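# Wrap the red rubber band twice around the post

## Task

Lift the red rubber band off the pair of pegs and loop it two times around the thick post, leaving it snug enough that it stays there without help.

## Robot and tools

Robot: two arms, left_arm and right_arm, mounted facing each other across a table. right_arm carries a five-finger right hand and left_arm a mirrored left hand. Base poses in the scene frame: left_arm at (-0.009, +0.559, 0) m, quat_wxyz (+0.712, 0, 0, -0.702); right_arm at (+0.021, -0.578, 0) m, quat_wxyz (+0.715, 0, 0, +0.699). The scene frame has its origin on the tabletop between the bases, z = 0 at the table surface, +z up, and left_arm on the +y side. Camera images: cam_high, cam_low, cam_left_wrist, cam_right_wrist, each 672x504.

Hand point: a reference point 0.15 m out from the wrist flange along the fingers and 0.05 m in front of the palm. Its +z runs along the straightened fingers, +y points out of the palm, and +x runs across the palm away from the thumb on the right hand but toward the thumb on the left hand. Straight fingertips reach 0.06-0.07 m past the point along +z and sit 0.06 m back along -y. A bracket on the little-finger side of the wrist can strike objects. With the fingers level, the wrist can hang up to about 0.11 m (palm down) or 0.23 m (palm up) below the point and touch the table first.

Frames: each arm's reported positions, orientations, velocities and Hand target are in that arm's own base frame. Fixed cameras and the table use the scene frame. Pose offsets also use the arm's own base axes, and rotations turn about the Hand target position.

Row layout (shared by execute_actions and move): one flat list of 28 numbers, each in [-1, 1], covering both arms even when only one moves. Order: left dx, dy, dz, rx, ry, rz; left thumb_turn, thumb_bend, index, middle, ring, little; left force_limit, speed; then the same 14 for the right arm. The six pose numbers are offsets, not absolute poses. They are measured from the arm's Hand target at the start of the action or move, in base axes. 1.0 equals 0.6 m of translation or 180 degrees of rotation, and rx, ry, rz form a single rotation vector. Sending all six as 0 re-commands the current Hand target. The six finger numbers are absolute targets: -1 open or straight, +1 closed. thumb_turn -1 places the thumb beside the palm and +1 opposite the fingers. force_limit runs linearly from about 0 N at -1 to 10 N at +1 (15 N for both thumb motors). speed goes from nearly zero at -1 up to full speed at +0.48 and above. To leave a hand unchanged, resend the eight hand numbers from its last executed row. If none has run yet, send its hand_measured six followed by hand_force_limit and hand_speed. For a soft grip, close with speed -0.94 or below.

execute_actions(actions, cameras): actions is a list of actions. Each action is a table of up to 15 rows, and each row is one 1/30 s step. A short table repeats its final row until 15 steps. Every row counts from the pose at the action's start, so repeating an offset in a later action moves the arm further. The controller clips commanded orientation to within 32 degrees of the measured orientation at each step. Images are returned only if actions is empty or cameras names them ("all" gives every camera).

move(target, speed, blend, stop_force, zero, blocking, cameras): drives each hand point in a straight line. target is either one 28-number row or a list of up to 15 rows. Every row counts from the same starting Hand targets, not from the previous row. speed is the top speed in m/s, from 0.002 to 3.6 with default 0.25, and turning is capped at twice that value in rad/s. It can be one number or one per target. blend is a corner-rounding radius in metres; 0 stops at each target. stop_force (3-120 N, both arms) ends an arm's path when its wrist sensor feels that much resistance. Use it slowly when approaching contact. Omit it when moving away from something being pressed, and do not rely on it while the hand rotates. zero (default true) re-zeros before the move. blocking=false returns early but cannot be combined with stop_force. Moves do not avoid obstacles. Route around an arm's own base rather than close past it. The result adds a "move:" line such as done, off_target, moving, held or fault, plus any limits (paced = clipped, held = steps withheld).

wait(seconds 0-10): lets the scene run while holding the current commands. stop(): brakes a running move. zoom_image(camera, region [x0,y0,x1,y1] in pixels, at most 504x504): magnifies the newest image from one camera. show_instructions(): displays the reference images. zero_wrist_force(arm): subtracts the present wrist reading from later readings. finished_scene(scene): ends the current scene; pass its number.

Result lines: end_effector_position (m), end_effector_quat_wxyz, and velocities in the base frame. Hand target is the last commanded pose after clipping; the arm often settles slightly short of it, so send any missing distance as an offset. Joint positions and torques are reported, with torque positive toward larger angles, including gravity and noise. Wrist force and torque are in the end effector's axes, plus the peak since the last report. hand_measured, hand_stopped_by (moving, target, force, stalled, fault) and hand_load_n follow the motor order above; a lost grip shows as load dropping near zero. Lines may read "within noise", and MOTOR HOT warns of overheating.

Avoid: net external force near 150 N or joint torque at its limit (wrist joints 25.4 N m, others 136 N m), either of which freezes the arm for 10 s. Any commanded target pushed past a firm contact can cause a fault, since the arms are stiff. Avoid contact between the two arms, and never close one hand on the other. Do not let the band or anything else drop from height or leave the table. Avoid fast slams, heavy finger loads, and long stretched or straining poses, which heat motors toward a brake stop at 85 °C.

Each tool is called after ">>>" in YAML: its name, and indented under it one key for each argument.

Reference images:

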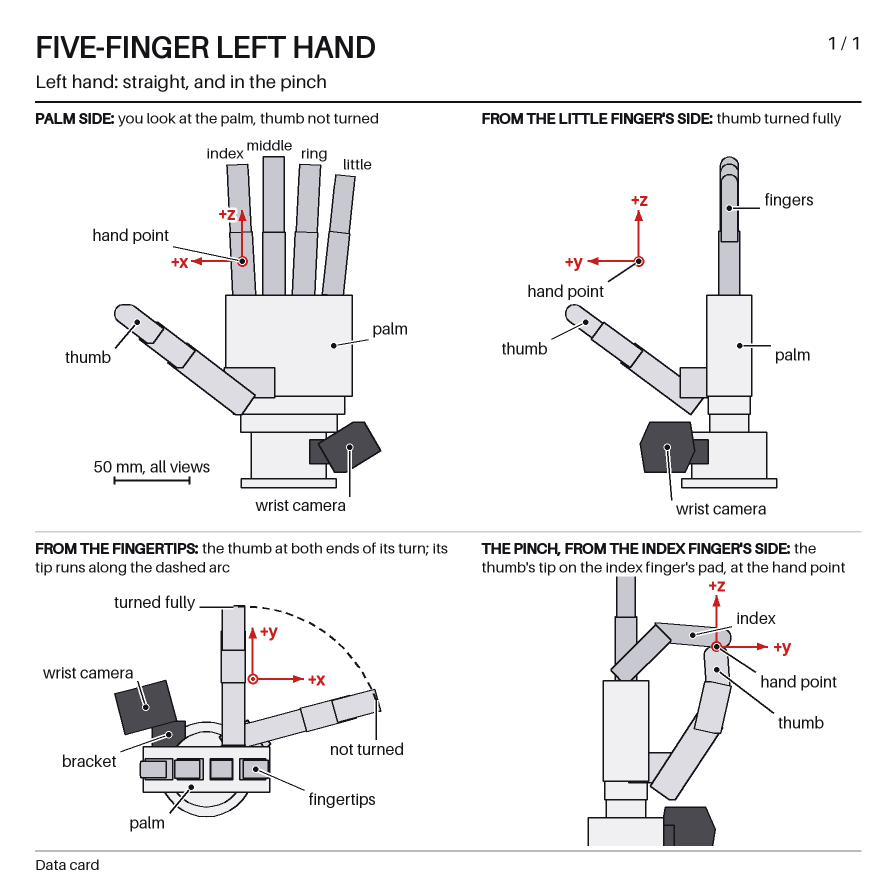

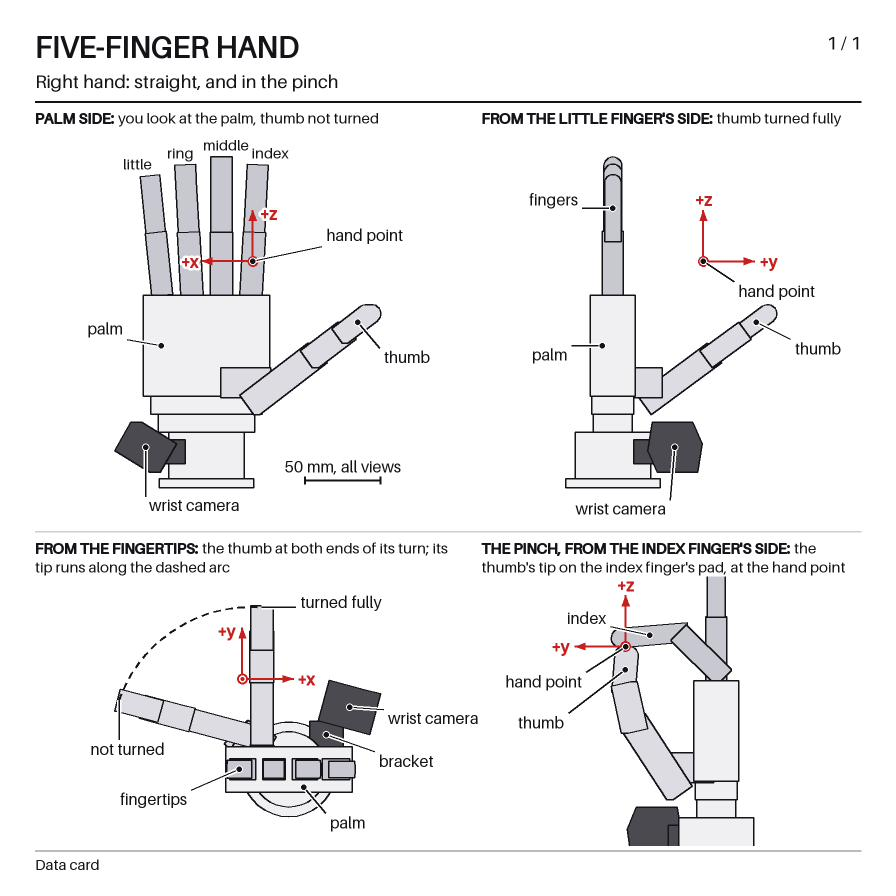

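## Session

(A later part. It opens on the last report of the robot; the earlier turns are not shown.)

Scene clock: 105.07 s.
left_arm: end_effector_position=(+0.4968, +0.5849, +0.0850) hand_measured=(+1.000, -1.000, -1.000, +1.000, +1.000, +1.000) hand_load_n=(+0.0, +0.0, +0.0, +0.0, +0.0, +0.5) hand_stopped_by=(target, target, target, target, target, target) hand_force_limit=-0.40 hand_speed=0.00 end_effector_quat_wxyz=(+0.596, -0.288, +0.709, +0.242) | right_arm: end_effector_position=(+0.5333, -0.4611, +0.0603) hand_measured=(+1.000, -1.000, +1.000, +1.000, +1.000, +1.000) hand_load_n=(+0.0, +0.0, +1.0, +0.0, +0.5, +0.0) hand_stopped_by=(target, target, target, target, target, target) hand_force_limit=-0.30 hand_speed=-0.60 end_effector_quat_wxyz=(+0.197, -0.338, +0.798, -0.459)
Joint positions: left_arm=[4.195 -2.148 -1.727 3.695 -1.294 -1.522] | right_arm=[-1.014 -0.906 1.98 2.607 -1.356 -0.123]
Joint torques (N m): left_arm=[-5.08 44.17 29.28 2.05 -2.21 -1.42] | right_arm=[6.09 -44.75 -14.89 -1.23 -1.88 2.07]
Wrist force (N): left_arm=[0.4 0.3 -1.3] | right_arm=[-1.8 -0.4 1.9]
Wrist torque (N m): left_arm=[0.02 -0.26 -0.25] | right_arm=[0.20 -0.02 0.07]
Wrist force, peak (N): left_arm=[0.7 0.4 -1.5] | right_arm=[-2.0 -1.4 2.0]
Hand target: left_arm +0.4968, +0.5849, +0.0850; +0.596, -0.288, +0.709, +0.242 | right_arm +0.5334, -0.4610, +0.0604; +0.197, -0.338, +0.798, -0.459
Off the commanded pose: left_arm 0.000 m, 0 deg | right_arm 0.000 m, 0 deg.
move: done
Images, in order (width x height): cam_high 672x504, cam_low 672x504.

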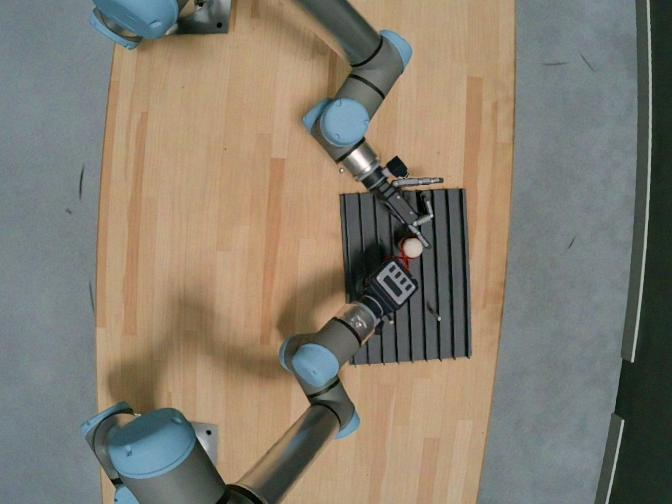

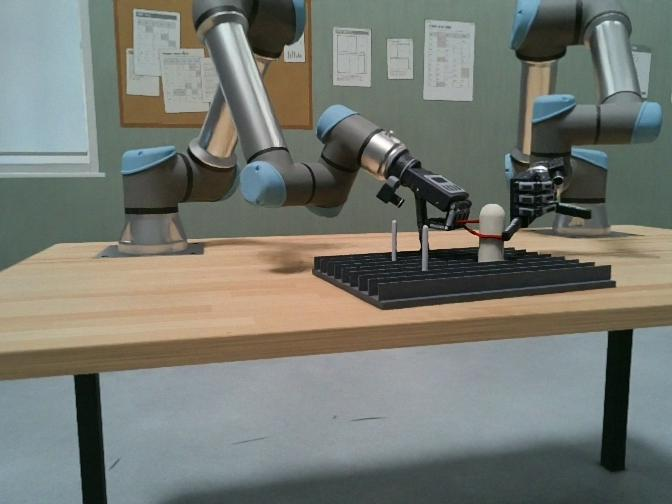

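>>> move:
  target:
    - [-0.0290,0.0299,0,0,0,0,0.35,-1,-1,1,1,1,-0.4,0,-0.0168,0.0161,0.002,0,0,0,-1,-1,1,1,1,1,-0.3,-0.3]
    - [-0.1843,-0.1212,0.1333,0,0,0,0.35,-1,-1,1,1,1,-0.4,0,-0.0168,0.0161,0.002,0,0,0,-1,-1,1,1,1,1,-0.3,-0.3]
    - [-0.0765,-0.2278,0.1333,0,0,0,0.35,-1,-1,1,1,1,-0.4,0,-0.0168,0.0161,0.002,0,0,0,-1,-1,1,1,1,1,-0.3,-0.3]
  speed: [0.04,0.14,0.14]
  blend: [0.004,0.03,0]

>>> move:
  target:
    - [0.1553,0.151,0,0,0,0,0.35,-1,-1,1,1,1,-0.4,0,0,0,0,0,0,0,-1,-1,1,1,1,1,-0.3,-0.3]
    - [0.1553,0.151,-0.0423,0,0,0,0.35,-1,-1,1,1,1,-0.4,0,0,0,0,0,0,0,-1,-1,1,1,1,1,-0.3,-0.3]
  speed: 0.09
  blend: [0.005,0]
  cameras: ["cam_high","cam_low"]

>>> zoom_image:
  camera: "cam_low"
  region: [410, 150, 530, 270]

>>> zoom_image:
  camera: "cam_high"
  region: [350, 210, 450, 310]

Scene clock: 109.07 s.
left_arm: end_effector_position=(+0.4510, +0.4483, +0.1650) hand_measured=(+0.350, -1.000, -1.000, +1.000, +1.000, +1.000) hand_load_n=(+0.0, +0.0, +0.0, +0.0, +0.0, +0.0) hand_stopped_by=(target, target, target, target, target, target) hand_force_limit=-0.40 hand_speed=0.00 end_effector_quat_wxyz=(+0.596, -0.288, +0.709, +0.242) | right_arm: end_effector_position=(+0.5233, -0.4514, +0.0616) hand_measured=(-1.000, -1.000, +1.000, +1.000, +1.000, +1.000) hand_load_n=(-0.5, +0.0, +1.5, +0.0, +0.5, +0.0) hand_stopped_by=(target, target, target, target, target, target) hand_force_limit=-0.30 hand_speed=-0.30 end_effector_quat_wxyz=(+0.197, -0.338, +0.798, -0.459)
Joint positions: left_arm=[4.12 -1.771 -2.037 3.632 -1.367 -1.535] | right_arm=[-1.021 -0.927 2.022 2.586 -1.35 -0.126]
Joint torques (N m): left_arm=[-4.54 33.69 4 -1.39 -1.98 1.89] | right_arm=[5.85 -31.97 -12.96 -0.75 -1.41 2.16]
Wrist force (N): left_arm=[0.8 0.1 -1.2] | right_arm=[-1.4 -1.0 3.2]
Wrist torque (N m): left_arm=[-0.02 -0.19 -0.19] | right_arm=[0.13 -0.02 0.07]
Wrist force, peak (N): left_arm=[2.2 0.8 0.1] | right_arm=[-1.5 -1.2 3.4]
Hand target: left_arm +0.4509, +0.4482, +0.1650; +0.596, -0.288, +0.709, +0.242 | right_arm +0.5233, -0.4514, +0.0616; +0.197, -0.338, +0.798, -0.459
Off the commanded pose: left_arm 0.000 m, 0 deg | right_arm 0.000 m, 0 deg.
move: done

Scene clock: 111.20 s.
left_arm: end_effector_position=(+0.5440, +0.5387, +0.1395) hand_measured=(+0.350, -1.000, -1.000, +1.000, +1.000, +1.000) hand_load_n=(+0.0, +0.0, +0.0, +0.0, +0.0, +0.5) hand_stopped_by=(target, target, target, target, target, target) hand_force_limit=-0.40 hand_speed=0.00 end_effector_quat_wxyz=(+0.596, -0.288, +0.709, +0.242) | right_arm: end_effector_position=(+0.5233, -0.4514, +0.0616) hand_measured=(-1.000, -1.000, +1.000, +1.000, +1.000, +1.000) hand_load_n=(-0.5, +0.0, +1.5, +0.0, +0.5, +0.0) hand_stopped_by=(target, target, target, target, target, target) hand_force_limit=-0.30 hand_speed=-0.30 end_effector_quat_wxyz=(+0.197, -0.338, +0.798, -0.459)
Joint positions: left_arm=[4.067 -2.075 -1.674 3.574 -1.419 -1.545] | right_arm=[-1.021 -0.927 2.022 2.586 -1.35 -0.126]
Joint torques (N m): left_arm=[6.38 40.4 34.51 0.36 2.08 0.13] | right_arm=[6.42 -32.11 -8.11 -1.87 -0.85 2.14]
Wrist force (N): left_arm=[1.2 0.5 -0.9] | right_arm=[-1.3 -1.1 3.0]
Wrist torque (N m): left_arm=[0.05 -0.23 -0.07] | right_arm=[0.12 -0.02 0.07]
Wrist force, peak (N): left_arm=[1.2 0.3 -2.2] | right_arm=[-1.4 -1.1 3.5]
Hand target: left_arm +0.5441, +0.5388, +0.1396; +0.596, -0.288, +0.709, +0.242 | right_arm +0.5233, -0.4514, +0.0616; +0.197, -0.338, +0.798, -0.459
Off the commanded pose: left_arm 0.000 m, 0 deg | right_arm 0.000 m, 0 deg.
move: done
Images, in order (width x height): cam_high 672x504, cam_low 672x504.

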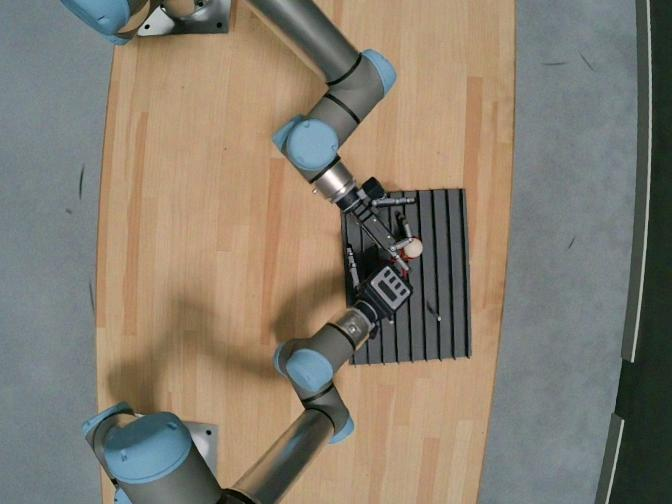

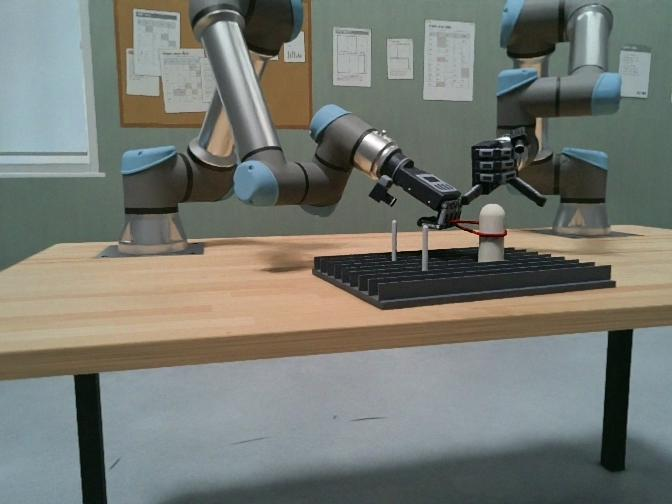

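Scaled by 4.200 from the camera's 672x504 image, which has a finer 960x720 frame.

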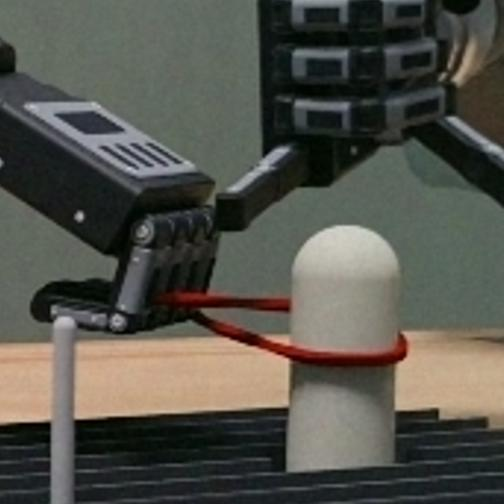

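Scaled by 5.040 from the camera's 672x504 image, which has a finer 960x720 frame.

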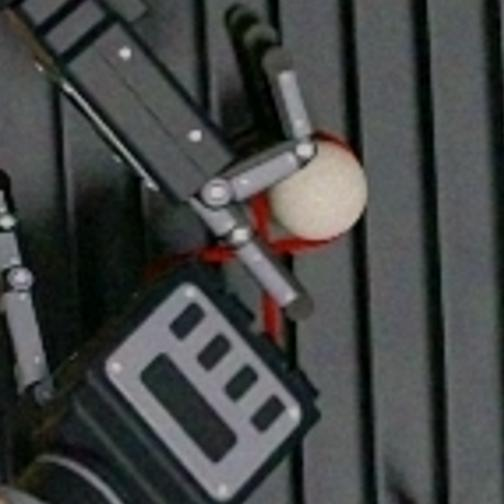

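>>> move:
  target: [0,0,-0.1048,0,0,0,0.35,-1,-1,1,1,1,-0.4,0,0,0,0,0,0,0,-1,-1,1,1,1,1,-0.3,-0.3]
  speed: 0.05
  stop_force: 20
  cameras: ["cam_high","cam_low"]

>>> zoom_image:
  camera: "cam_low"
  region: [410, 150, 530, 270]

>>> zoom_image:
  camera: "cam_high"
  region: [350, 210, 450, 310]

Scene clock: 113.90 s.
left_arm: end_effector_position=(+0.5441, +0.5388, +0.0767) hand_measured=(+0.350, -1.000, -1.000, +1.000, +1.000, +1.000) hand_load_n=(+0.5, +0.0, -0.5, +0.0, +0.0, +0.0) hand_stopped_by=(target, target, target, target, target, target) hand_force_limit=-0.40 hand_speed=0.00 end_effector_quat_wxyz=(+0.596, -0.288, +0.709, +0.242) | right_arm: end_effector_position=(+0.5233, -0.4514, +0.0616) hand_measured=(-1.000, -1.000, +1.000, +1.000, +1.000, +1.000) hand_load_n=(-0.5, +0.0, +1.5, +0.0, +0.5, +0.0) hand_stopped_by=(target, target, target, target, target, target) hand_force_limit=-0.30 hand_speed=-0.30 end_effector_quat_wxyz=(+0.197, -0.338, +0.798, -0.459)
Joint positions: left_arm=[4.067 -2.168 -1.718 3.712 -1.419 -1.545] | right_arm=[-1.021 -0.927 2.022 2.586 -1.35 -0.126]
Joint torques (N m): left_arm=[4.37 42.23 27.49 -3.01 1.61 1.37] | right_arm=[6.41 -39.77 -7.3 -3.51 -0.14 2.08]
Wrist force (N): left_arm=[-6.6 0.6 -1.3] | right_arm=[-1.3 3.4 5.1]
Wrist torque (N m): left_arm=[-0.04 -0.46 -0.51] | right_arm=[0.14 -0.09 0.23]
Wrist force, peak (N): left_arm=[-7.1 0.5 -1.7] | right_arm=[-1.4 3.5 5.3]
Hand target: left_arm +0.5441, +0.5388, +0.0767; +0.596, -0.288, +0.709, +0.242 | right_arm +0.5233, -0.4514, +0.0616; +0.197, -0.338, +0.798, -0.459
Off the commanded pose: left_arm 0.000 m, 0 deg | right_arm 0.000 m, 0 deg.
move: done
Images, in order (width x height): cam_high 672x504, cam_low 672x504.

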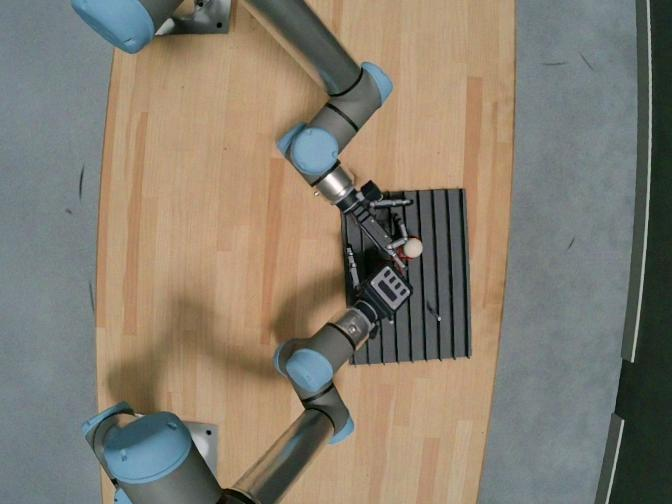

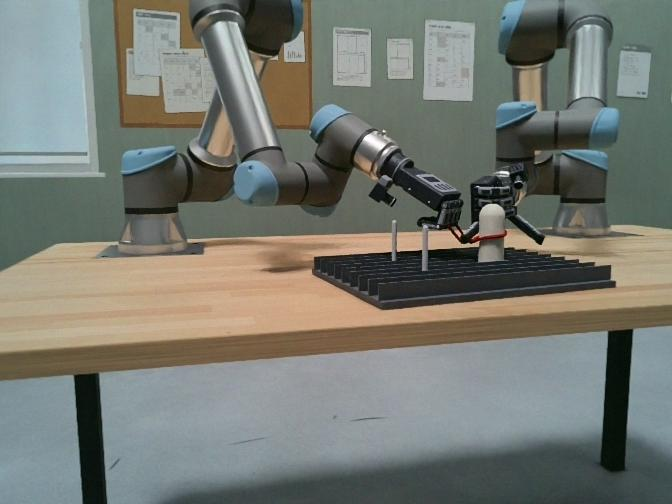

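Scaled by 4.200 from the camera's 672x504 image, which has a finer 960x720 frame.

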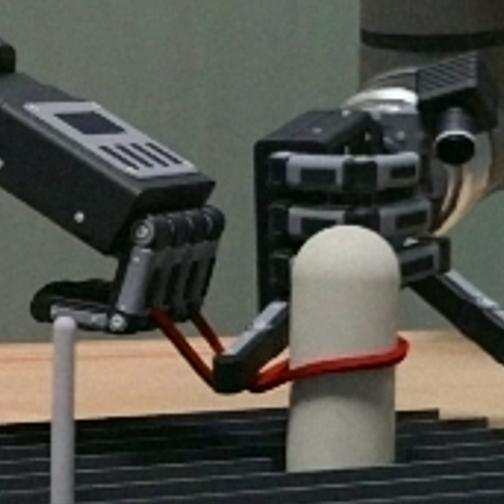

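Scaled by 5.040 from the camera's 672x504 image, which has a finer 960x720 frame.

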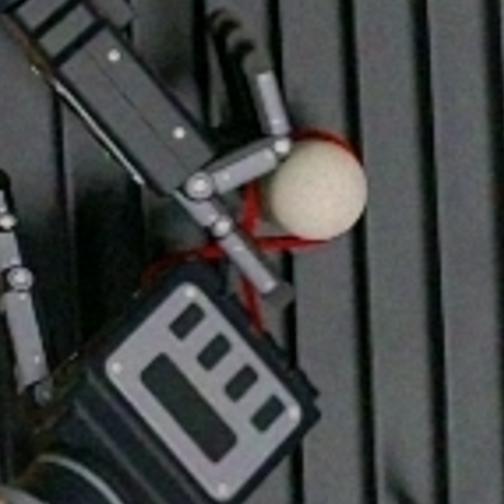

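>>> move:
  target:
    - [0,0,0,0,0,0,0.35,-1,-1,1,1,1,-0.4,0,0.0085,-0.0082,0.1292,0.1152,0.1205,0,-1,-1,1,1,1,1,-0.3,-0.3]
    - [0,0,0,0,0,0,0.35,-1,-1,1,1,1,-0.4,0,0.0665,-0.0197,0.1340,0.1152,0.1205,0,-1,-1,1,1,1,1,-0.3,-0.3]
  speed: 0.08
  blend: [0.004,0]
  cameras: ["cam_high","cam_low"]

>>> zoom_image:
  camera: "cam_low"
  region: [420, 110, 560, 250]

>>> zoom_image:
  camera: "cam_high"
  region: [340, 180, 460, 300]

Scene clock: 119.30 s.
left_arm: end_effector_position=(+0.5441, +0.5388, +0.0767) hand_measured=(+0.350, -1.000, -1.000, +1.000, +1.000, +1.000) hand_load_n=(+0.0, +0.0, -4.0, +0.0, +0.0, -0.5) hand_stopped_by=(target, target, target, target, target, target) hand_force_limit=-0.40 hand_speed=0.00 end_effector_quat_wxyz=(+0.596, -0.288, +0.709, +0.242) | right_arm: end_effector_position=(+0.5632, -0.4631, +0.1419) hand_measured=(-1.000, -1.000, +1.000, +1.000, +1.000, +1.000) hand_load_n=(+0.0, +0.0, +2.5, +0.0, +3.0, -0.5) hand_stopped_by=(target, target, target, target, target, target) hand_force_limit=-0.30 hand_speed=-0.30 end_effector_quat_wxyz=(+0.101, -0.377, +0.890, -0.237)
Joint positions: left_arm=[4.067 -2.168 -1.718 3.712 -1.419 -1.545] | right_arm=[-0.932 -1.049 1.557 3.688 -1.489 -0.141]
Joint torques (N m): left_arm=[-2.41 29.21 17.58 -1.84 1.19 -0.31] | right_arm=[-2.6 -52.66 -32.89 -9.37 3.55 -2.14]
Wrist force (N): left_arm=[-14.7 10.3 -9.4] | right_arm=[6.3 13.4 9.6]
Wrist torque (N m): left_arm=[0.35 -0.92 -1.21] | right_arm=[0.31 -0.32 0.44]
Wrist force, peak (N): left_arm=[-14.7 10.7 -9.9] | right_arm=[6.3 13.4 9.6]
Hand target: left_arm +0.5441, +0.5388, +0.0767; +0.596, -0.288, +0.709, +0.242 | right_arm +0.5632, -0.4632, +0.1420; +0.101, -0.377, +0.890, -0.237
Off the commanded pose: left_arm 0.000 m, 0 deg | right_arm 0.000 m, 0 deg.
move: done
Images, in order (width x height): cam_high 672x504, cam_low 672x504.

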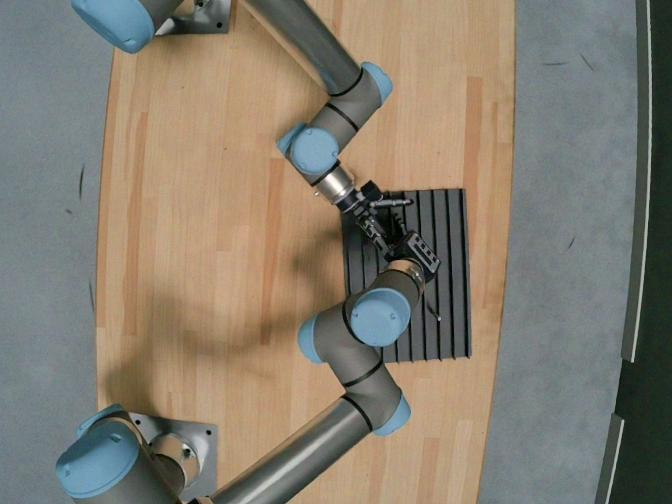

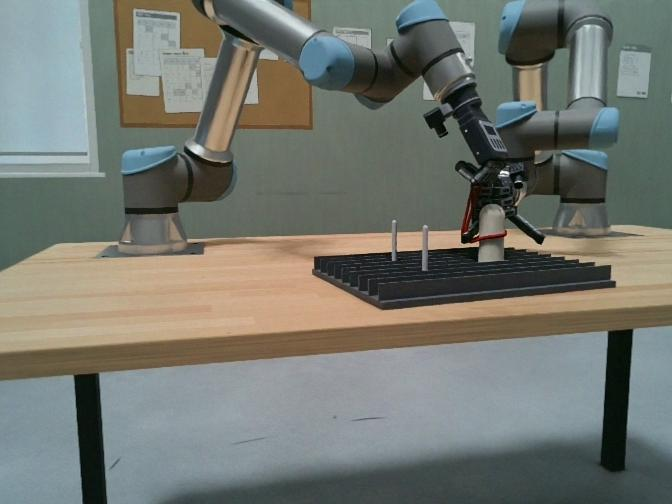

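Scaled by 3.600 from the camera's 672x504 image, which has a finer 960x720 frame.

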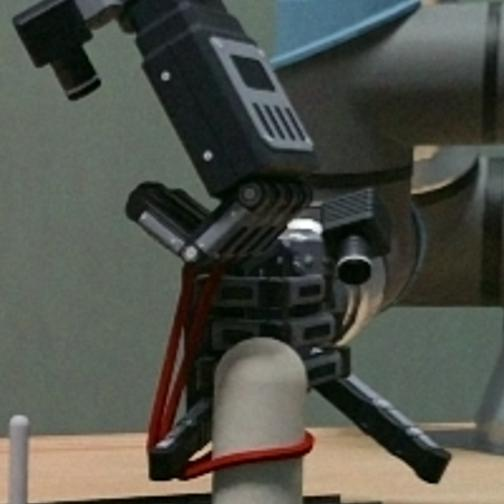

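Scaled by 4.200 from the camera's 672x504 image, which has a finer 960x720 frame.

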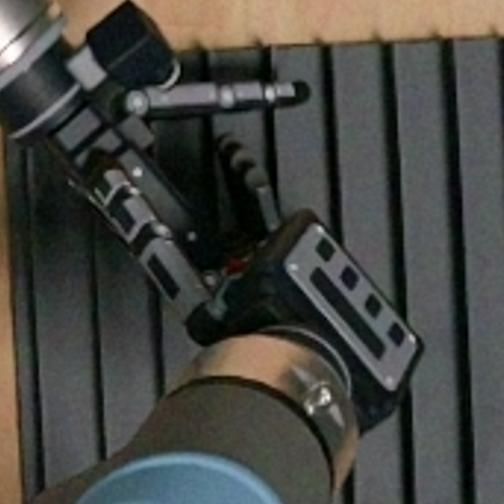

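>>> move:
  target:
    - [0,0,0,0,0,0,0.35,-1,-1,1,1,1,-0.4,0,0.0408,-0.0390,0.0187,0.0192,0.0201,0,-1,-1,1,1,1,1,-0.3,-0.3]
    - [0,0,0,0,0,0,0.35,-1,-1,1,1,1,-0.4,0,0.0880,-0.0841,-0.0012,0.0384,0.0402,0,-1,-1,1,1,1,1,-0.3,-0.3]
  speed: 0.08
  blend: [0.005,0]
  cameras: ["cam_high","cam_low"]

>>> zoom_image:
  camera: "cam_low"
  region: [430, 110, 570, 250]

>>> zoom_image:
  camera: "cam_high"
  region: [340, 180, 460, 300]

Scene clock: 121.27 s.
left_arm: end_effector_position=(+0.5440, +0.5388, +0.0767) hand_measured=(+0.350, -1.000, -0.998, +1.000, +1.000, +1.000) hand_load_n=(+0.5, +0.0, -11.5, +0.0, +0.0, +0.0) hand_stopped_by=(target, target, target, target, target, target) hand_force_limit=-0.40 hand_speed=0.00 end_effector_quat_wxyz=(+0.596, -0.288, +0.709, +0.242) | right_arm: end_effector_position=(+0.6161, -0.5136, +0.1413) hand_measured=(-1.000, -1.000, +1.000, +1.000, +1.000, +1.000) hand_load_n=(+0.0, +0.0, +5.5, +0.0, +4.5, +0.0) hand_stopped_by=(target, target, target, target, target, target) hand_force_limit=-0.30 hand_speed=-0.30 end_effector_quat_wxyz=(+0.067, -0.385, +0.907, -0.159)
Joint positions: left_arm=[4.067 -2.168 -1.718 3.712 -1.419 -1.545] | right_arm=[-0.906 -0.82 1.104 4.085 -1.525 -0.129]
Joint torques (N m): left_arm=[-13.54 24.11 9.61 -1.58 5.49 -0.85] | right_arm=[-6.97 -57.3 -39.88 -7.63 2.87 -1.61]
Wrist force (N): left_arm=[-16.3 18.8 -6.2] | right_arm=[3.0 21.2 8.2]
Wrist torque (N m): left_arm=[-0.15 -0.67 -1.22] | right_arm=[0.68 -0.27 0.47]
Wrist force, peak (N): left_arm=[-16.5 21.3 -7.8] | right_arm=[4.9 22.6 8.0]
Hand target: left_arm +0.5441, +0.5388, +0.0767; +0.596, -0.288, +0.709, +0.242 | right_arm +0.6160, -0.5137, +0.1413; +0.067, -0.385, +0.907, -0.159
Off the commanded pose: left_arm 0.000 m, 0 deg | right_arm 0.000 m, 0 deg.
move: done
Images, in order (width x height): cam_high 672x504, cam_low 672x504.

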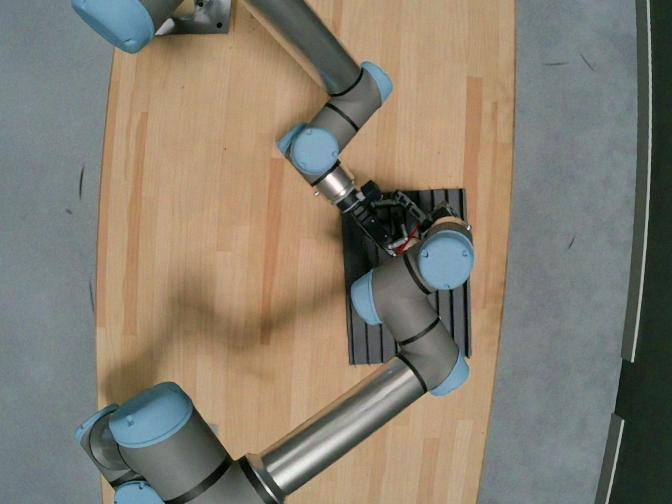

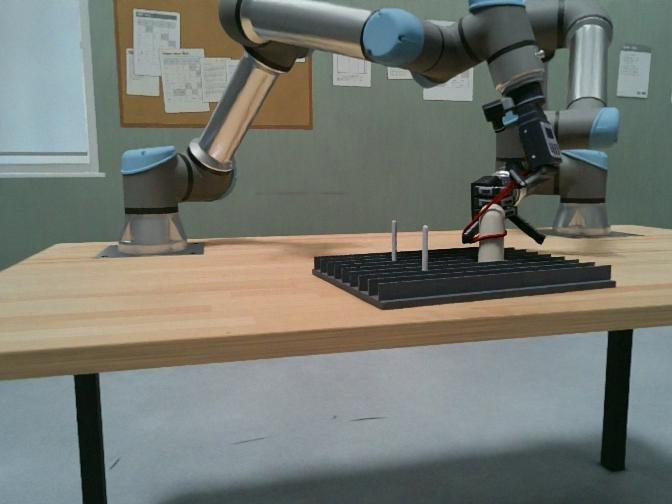

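Scaled by 3.600 from the camera's 672x504 image, which has a finer 960x720 frame.

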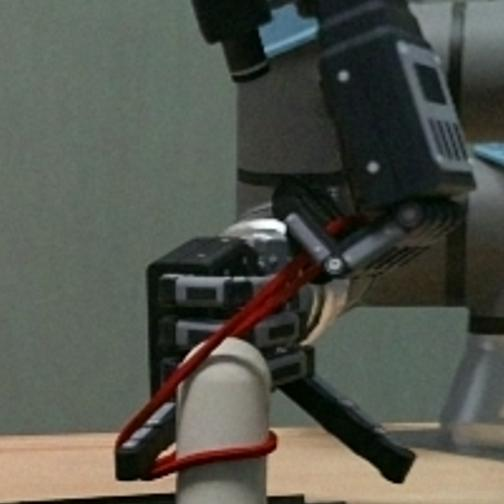

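Scaled by 4.200 from the camera's 672x504 image, which has a finer 960x720 frame.

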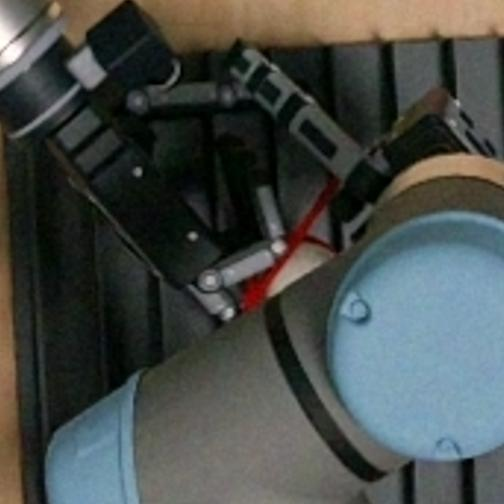

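>>> move:
  target:
    - [0,0,0,0,0,0,0.35,-1,-1,1,1,1,-0.4,0,0.0058,0.0060,0,0,0,0,-1,-1,1,1,1,1,-0.3,-0.3]
    - [0,0,0,0,0,0,0.35,-1,-1,1,1,1,-0.4,0,0.0228,-0.0102,-0.073,0.0192,0.0201,0,-1,-1,1,1,1,1,-0.3,-0.3]
  speed: 0.06
  blend: [0.002,0]
  cameras: ["cam_high","cam_low"]

>>> zoom_image:
  camera: "cam_low"
  region: [430, 110, 570, 250]

>>> zoom_image:
  camera: "cam_high"
  region: [340, 180, 460, 300]

Scene clock: 123.07 s.
left_arm: end_effector_position=(+0.5441, +0.5388, +0.0767) hand_measured=(+0.350, -1.000, -0.998, +1.000, +1.000, +1.000) hand_load_n=(+0.0, +0.0, -12.5, +0.0, +0.0, +0.0) hand_stopped_by=(target, target, target, target, target, target) hand_force_limit=-0.40 hand_speed=0.00 end_effector_quat_wxyz=(+0.596, -0.288, +0.709, +0.242) | right_arm: end_effector_position=(+0.6297, -0.5197, +0.0975) hand_measured=(-1.000, -1.000, +1.000, +1.000, +1.000, +1.000) hand_load_n=(+0.0, +0.0, +3.5, +0.0, +3.0, +0.0) hand_stopped_by=(target, target, target, target, target, target) hand_force_limit=-0.30 hand_speed=-0.30 end_effector_quat_wxyz=(+0.050, -0.387, +0.913, -0.119)
Joint positions: left_arm=[4.067 -2.168 -1.718 3.712 -1.419 -1.545] | right_arm=[-0.893 -0.703 0.982 4.176 -1.54 -0.12]
Joint torques (N m): left_arm=[-17.37 27.85 6.32 -1.1 6.87 -1.48] | right_arm=[3.08 -66.09 -24.03 -9.96 2.51 2.07]
Wrist force (N): left_arm=[-9.1 20.6 -5.7] | right_arm=[3.9 20.0 1.8]
Wrist torque (N m): left_arm=[-0.23 -0.51 -0.78] | right_arm=[0.78 -0.15 0.42]
Wrist force, peak (N): left_arm=[-16.4 19.2 -6.4] | right_arm=[3.3 21.4 8.3]
Hand target: left_arm +0.5441, +0.5388, +0.0767; +0.596, -0.288, +0.709, +0.242 | right_arm +0.6297, -0.5198, +0.0975; +0.050, -0.387, +0.913, -0.119
Off the commanded pose: left_arm 0.000 m, 0 deg | right_arm 0.000 m, 0 deg.
move: done
Images, in order (width x height): cam_high 672x504, cam_low 672x504.

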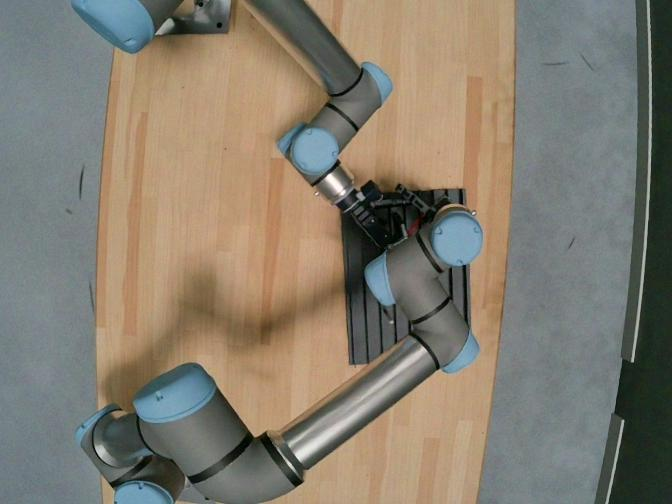

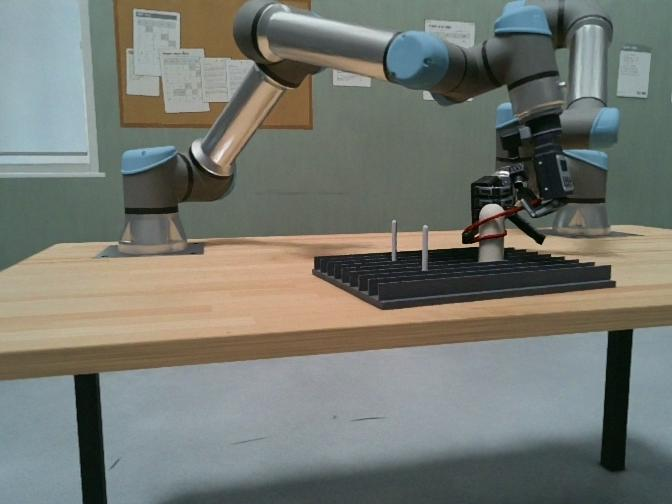

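Scaled by 3.600 from the camera's 672x504 image, which has a finer 960x720 frame.

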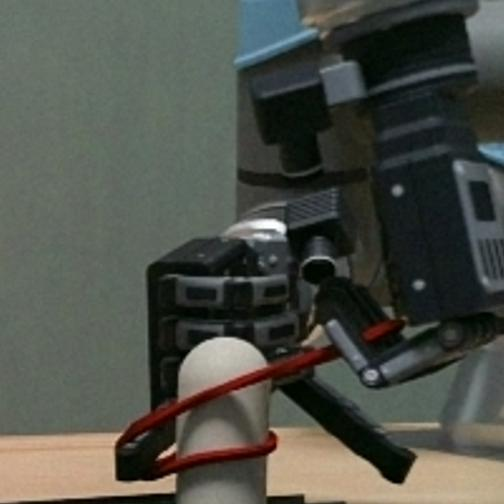

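Scaled by 4.200 from the camera's 672x504 image, which has a finer 960x720 frame.

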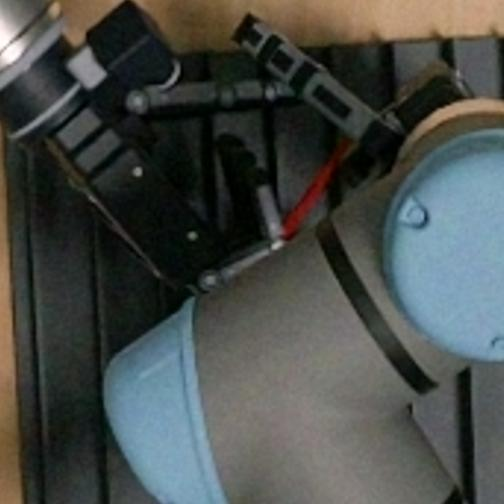

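>>> move:
  target: [0,0,0,0,0,0,0.35,-1,-1,1,1,1,-0.4,0,-0.003,0.0029,-0.0917,0,0,0,-1,-1,1,1,1,1,-0.3,-0.3]
  speed: 0.06
  cameras: ["cam_high","cam_low"]

>>> zoom_image:
  camera: "cam_low"
  region: [450, 180, 570, 270]

>>> zoom_image:
  camera: "cam_high"
  region: [340, 180, 460, 300]

Scene clock: 124.73 s.
left_arm: end_effector_position=(+0.5441, +0.5388, +0.0767) hand_measured=(+0.350, -1.000, -0.998, +1.000, +1.000, +1.000) hand_load_n=(+0.0, +0.0, -11.5, +0.0, +0.0, +0.0) hand_stopped_by=(target, target, target, target, target, target) hand_force_limit=-0.40 hand_speed=0.00 end_effector_quat_wxyz=(+0.596, -0.288, +0.709, +0.242) | right_arm: end_effector_position=(+0.6279, -0.5180, +0.0424) hand_measured=(-1.000, -1.000, +1.000, +1.000, +1.000, +1.000) hand_load_n=(+0.0, +0.0, +1.5, +0.0, +2.5, +0.0) hand_stopped_by=(target, target, target, target, target, target) hand_force_limit=-0.30 hand_speed=-0.30 end_effector_quat_wxyz=(+0.050, -0.387, +0.913, -0.119)
Joint positions: left_arm=[4.067 -2.168 -1.718 3.712 -1.419 -1.545] | right_arm=[-0.893 -0.66 1.049 4.066 -1.54 -0.121]
Joint torques (N m): left_arm=[-16.88 41.58 0.78 -0.91 6.25 -1.76] | right_arm=[-6.37 -63.38 -31.38 -2.69 2.58 -2.02]
Wrist force (N): left_arm=[-0.9 18.5 -4.5] | right_arm=[4.3 14.4 -4.6]
Wrist torque (N m): left_arm=[-0.23 -0.36 -0.25] | right_arm=[0.82 -0.17 0.35]
Wrist force, peak (N): left_arm=[-9.2 21.0 -5.9] | right_arm=[4.3 20.2 1.8]
Hand target: left_arm +0.5441, +0.5388, +0.0767; +0.596, -0.288, +0.709, +0.242 | right_arm +0.6279, -0.5180, +0.0425; +0.050, -0.387, +0.913, -0.119
Off the commanded pose: left_arm 0.000 m, 0 deg | right_arm 0.000 m, 0 deg.
move: done
Images, in order (width x height): cam_high 672x504, cam_low 672x504.

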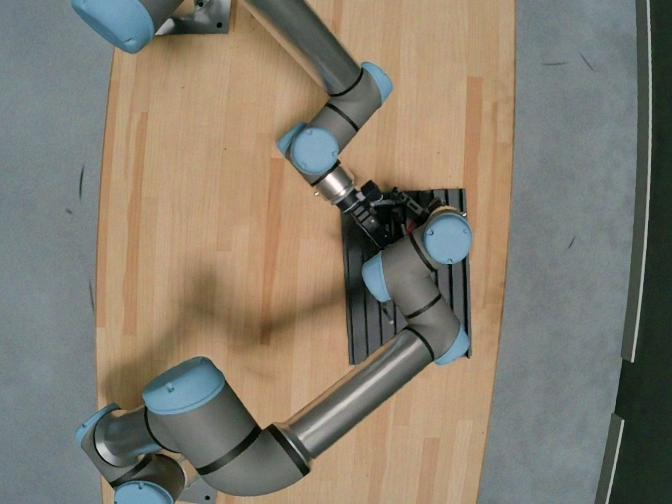

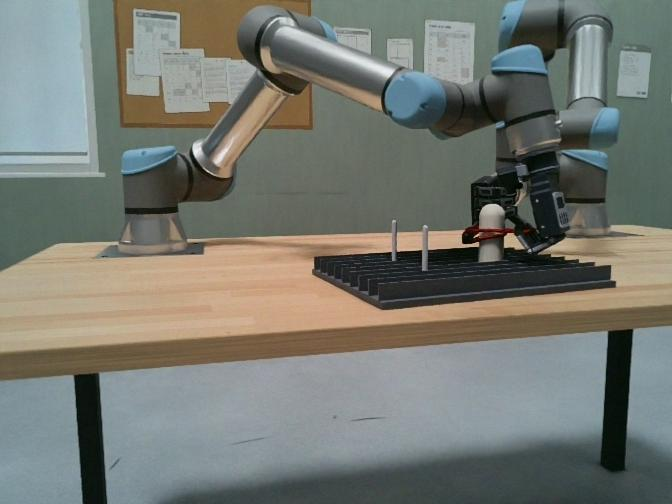

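Scaled by 4.200 from the camera's 672x504 image, which has a finer 960x720 frame.

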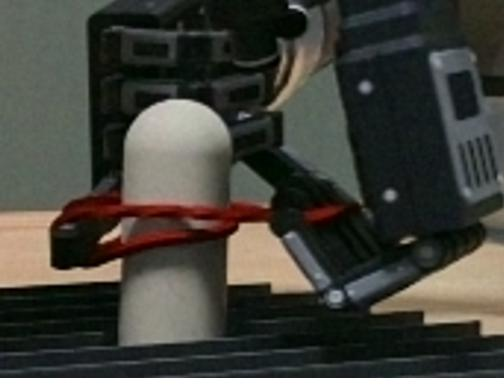

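Scaled by 4.200 from the camera's 672x504 image, which has a finer 960x720 frame.

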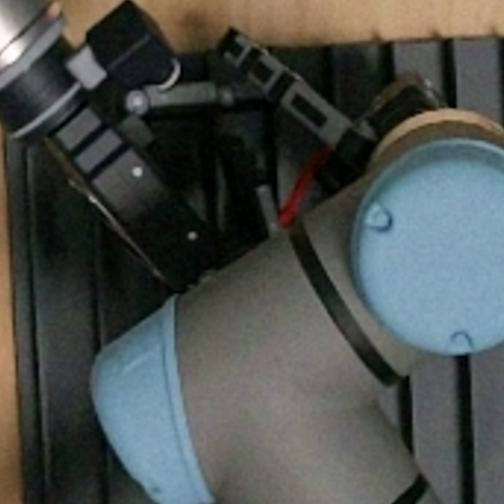

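>>> move:
  target: [0,0,0,0,0,0,0.35,-1,-1,1,1,1,-0.4,0,0.0072,-0.0069,0.01,0,0,0,-1,-1,0.4,0.4,0.4,1,-0.3,-0.7]
  speed: 0.02
  cameras: ["cam_high","cam_low"]

>>> zoom_image:
  camera: "cam_low"
  region: [450, 180, 570, 270]

Scene clock: 126.33 s.
left_arm: end_effector_position=(+0.5441, +0.5388, +0.0767) hand_measured=(+0.350, -1.000, -0.998, +1.000, +1.000, +1.000) hand_load_n=(+0.0, +0.0, -6.5, +0.0, +0.0, +0.0) hand_stopped_by=(target, target, target, target, target, target) hand_force_limit=-0.40 hand_speed=0.00 end_effector_quat_wxyz=(+0.596, -0.288, +0.709, +0.242) | right_arm: end_effector_position=(+0.6322, -0.5222, +0.0484) hand_measured=(-1.000, -1.000, +0.400, +0.400, +0.400, +1.000) hand_load_n=(+0.0, -0.5, +0.0, +0.0, +0.0, +0.0) hand_stopped_by=(target, target, target, target, target, target) hand_force_limit=-0.30 hand_speed=-0.70 end_effector_quat_wxyz=(+0.050, -0.387, +0.913, -0.119)
Joint positions: left_arm=[4.067 -2.168 -1.718 3.712 -1.419 -1.545] | right_arm=[-0.892 -0.651 1.014 4.091 -1.54 -0.12]
Joint torques (N m): left_arm=[-0.85 43.97 5.36 -0.59 0.3 -1.8] | right_arm=[6.52 -64.61 -15.45 -5.85 -1.67 1.5]
Wrist force (N): left_arm=[-0.6 9.9 -2.0] | right_arm=[0.5 0.3 0.2]
Wrist torque (N m): left_arm=[-0.23 -0.30 -0.15] | right_arm=[0.12 -0.06 -0.01]
Wrist force, peak (N): left_arm=[-1.0 18.7 -4.6] | right_arm=[4.3 14.5 -4.7]
Hand target: left_arm +0.5441, +0.5388, +0.0767; +0.596, -0.288, +0.709, +0.242 | right_arm +0.6322, -0.5222, +0.0485; +0.050, -0.387, +0.913, -0.119
Off the commanded pose: left_arm 0.000 m, 0 deg | right_arm 0.000 m, 0 deg.
move: done
Images, in order (width x height): cam_high 672x504, cam_low 672x504.

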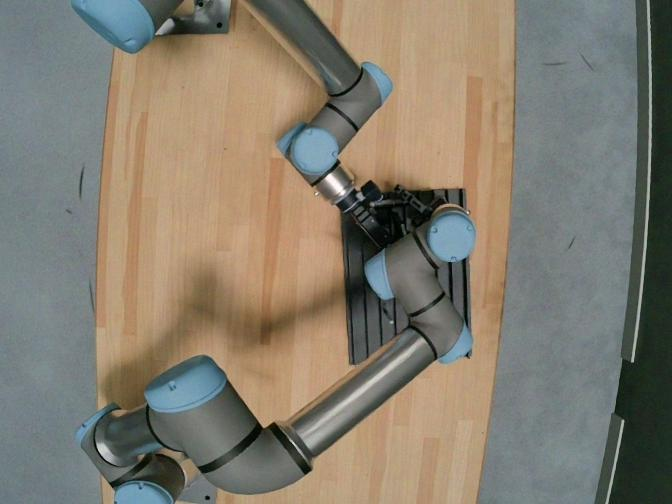

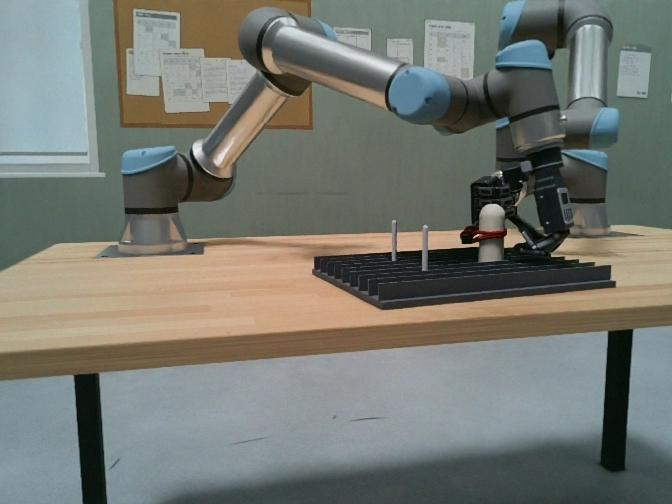

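Scaled by 4.200 from the camera's 672x504 image, which has a finer 960x720 frame.

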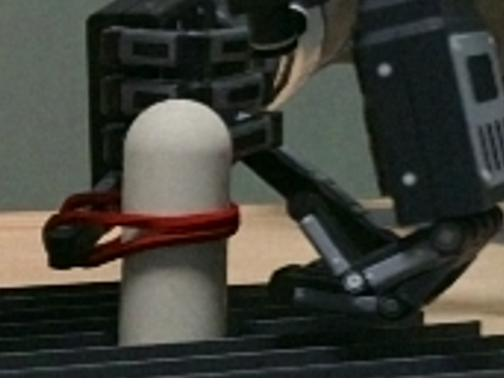

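>>> move:
  target:
    - [0,0,0,0,0,0,0.35,-1,-1,1,1,1,-0.4,0,0.0301,-0.0288,0,0,0,0,-1,-1,0.4,0.4,0.4,1,-0.3,-0.7]
    - [0,0,0,0,0,0,0.35,-1,-1,1,1,1,-0.4,0,0.0301,-0.0288,0.3333,0,0,0,-1,-1,0.4,0.4,0.4,1,-0.3,-0.7]
    - [0,0,0,0,0,0,0.35,-1,-1,1,1,1,-0.4,0,-0.1595,0.0140,0.3333,0,0,0,-1,-1,0.4,0.4,0.4,1,-0.3,-0.7]
  speed: [0.06,0.15,0.15]
  blend: [0.005,0.02,0]
  cameras: ["cam_high","cam_low"]

>>> zoom_image:
  camera: "cam_low"
  region: [450, 180, 570, 270]

>>> zoom_image:
  camera: "cam_high"
  region: [350, 190, 450, 290]

Scene clock: 129.77 s.
left_arm: end_effector_position=(+0.5441, +0.5388, +0.0767) hand_measured=(+0.350, -1.000, -0.998, +1.000, +1.000, +1.000) hand_load_n=(+0.0, +0.0, -6.5, +0.0, +0.0, +0.0) hand_stopped_by=(target, target, target, target, target, target) hand_force_limit=-0.40 hand_speed=0.00 end_effector_quat_wxyz=(+0.596, -0.288, +0.709, +0.242) | right_arm: end_effector_position=(+0.5366, -0.5138, +0.2484) hand_measured=(-1.000, -1.000, +0.400, +0.400, +0.400, +1.000) hand_load_n=(+0.0, +0.0, +0.0, +0.0, +0.0, +0.0) hand_stopped_by=(target, target, target, target, target, target) hand_force_limit=-0.30 hand_speed=-0.70 end_effector_quat_wxyz=(+0.050, -0.387, +0.913, -0.119)
Joint positions: left_arm=[4.067 -2.168 -1.718 3.712 -1.419 -1.545] | right_arm=[-0.987 -0.977 1.063 4.372 -1.516 -0.211]
Joint torques (N m): left_arm=[0.62 44.85 13.52 0.06 0.42 -1.73] | right_arm=[1.21 -54.79 -15.97 -1.08 -1.52 1.54]
Wrist force (N): left_arm=[-0.6 9.9 -2.0] | right_arm=[0.1 0.6 0.0]
Wrist torque (N m): left_arm=[-0.23 -0.31 -0.15] | right_arm=[0.14 -0.02 0.01]
Wrist force, peak (N): left_arm=[-0.6 10.2 -2.1] | right_arm=[1.4 1.7 -0.4]
Hand target: left_arm +0.5441, +0.5388, +0.0767; +0.596, -0.288, +0.709, +0.242 | right_arm +0.5365, -0.5138, +0.2484; +0.050, -0.387, +0.913, -0.119
Off the commanded pose: left_arm 0.000 m, 0 deg | right_arm 0.000 m, 0 deg.
move: done
Images, in order (width x height): cam_high 672x504, cam_low 672x504.

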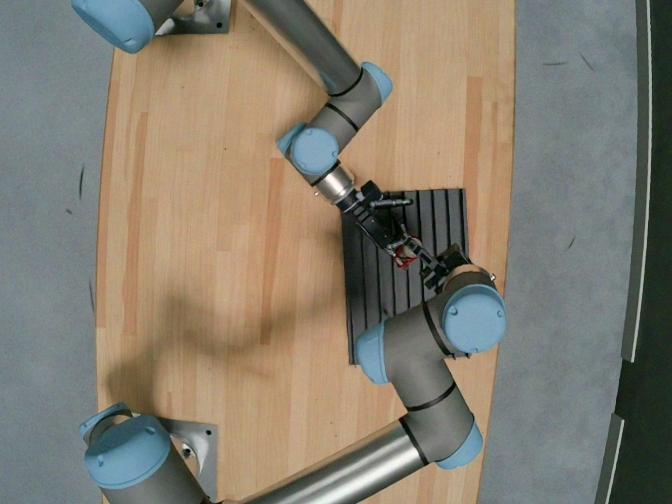

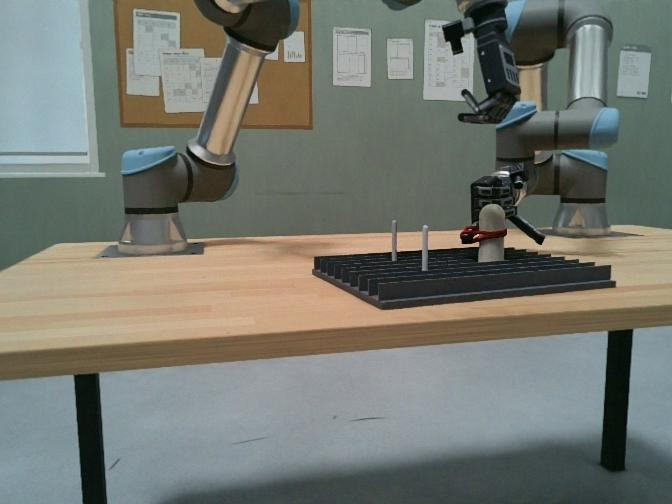

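Scaled by 4.200 from the camera's 672x504 image, which has a finer 960x720 frame.

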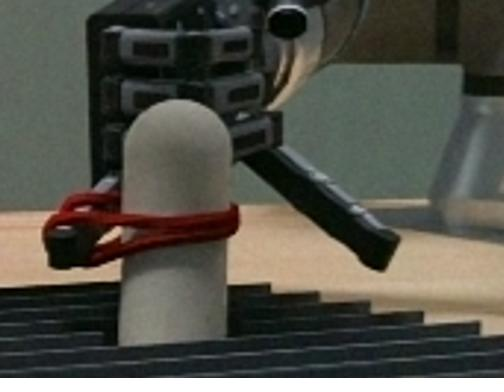

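Scaled by 5.040 from the camera's 672x504 image, which has a finer 960x720 frame.

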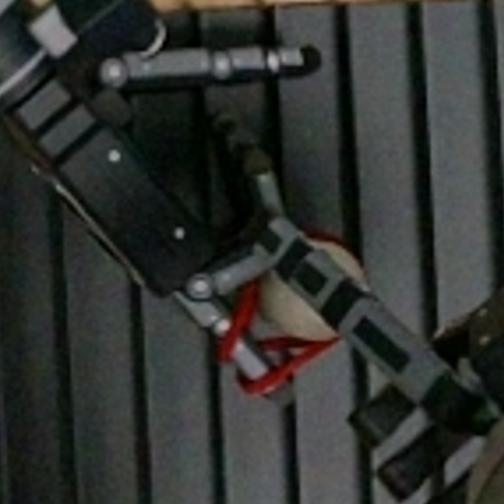

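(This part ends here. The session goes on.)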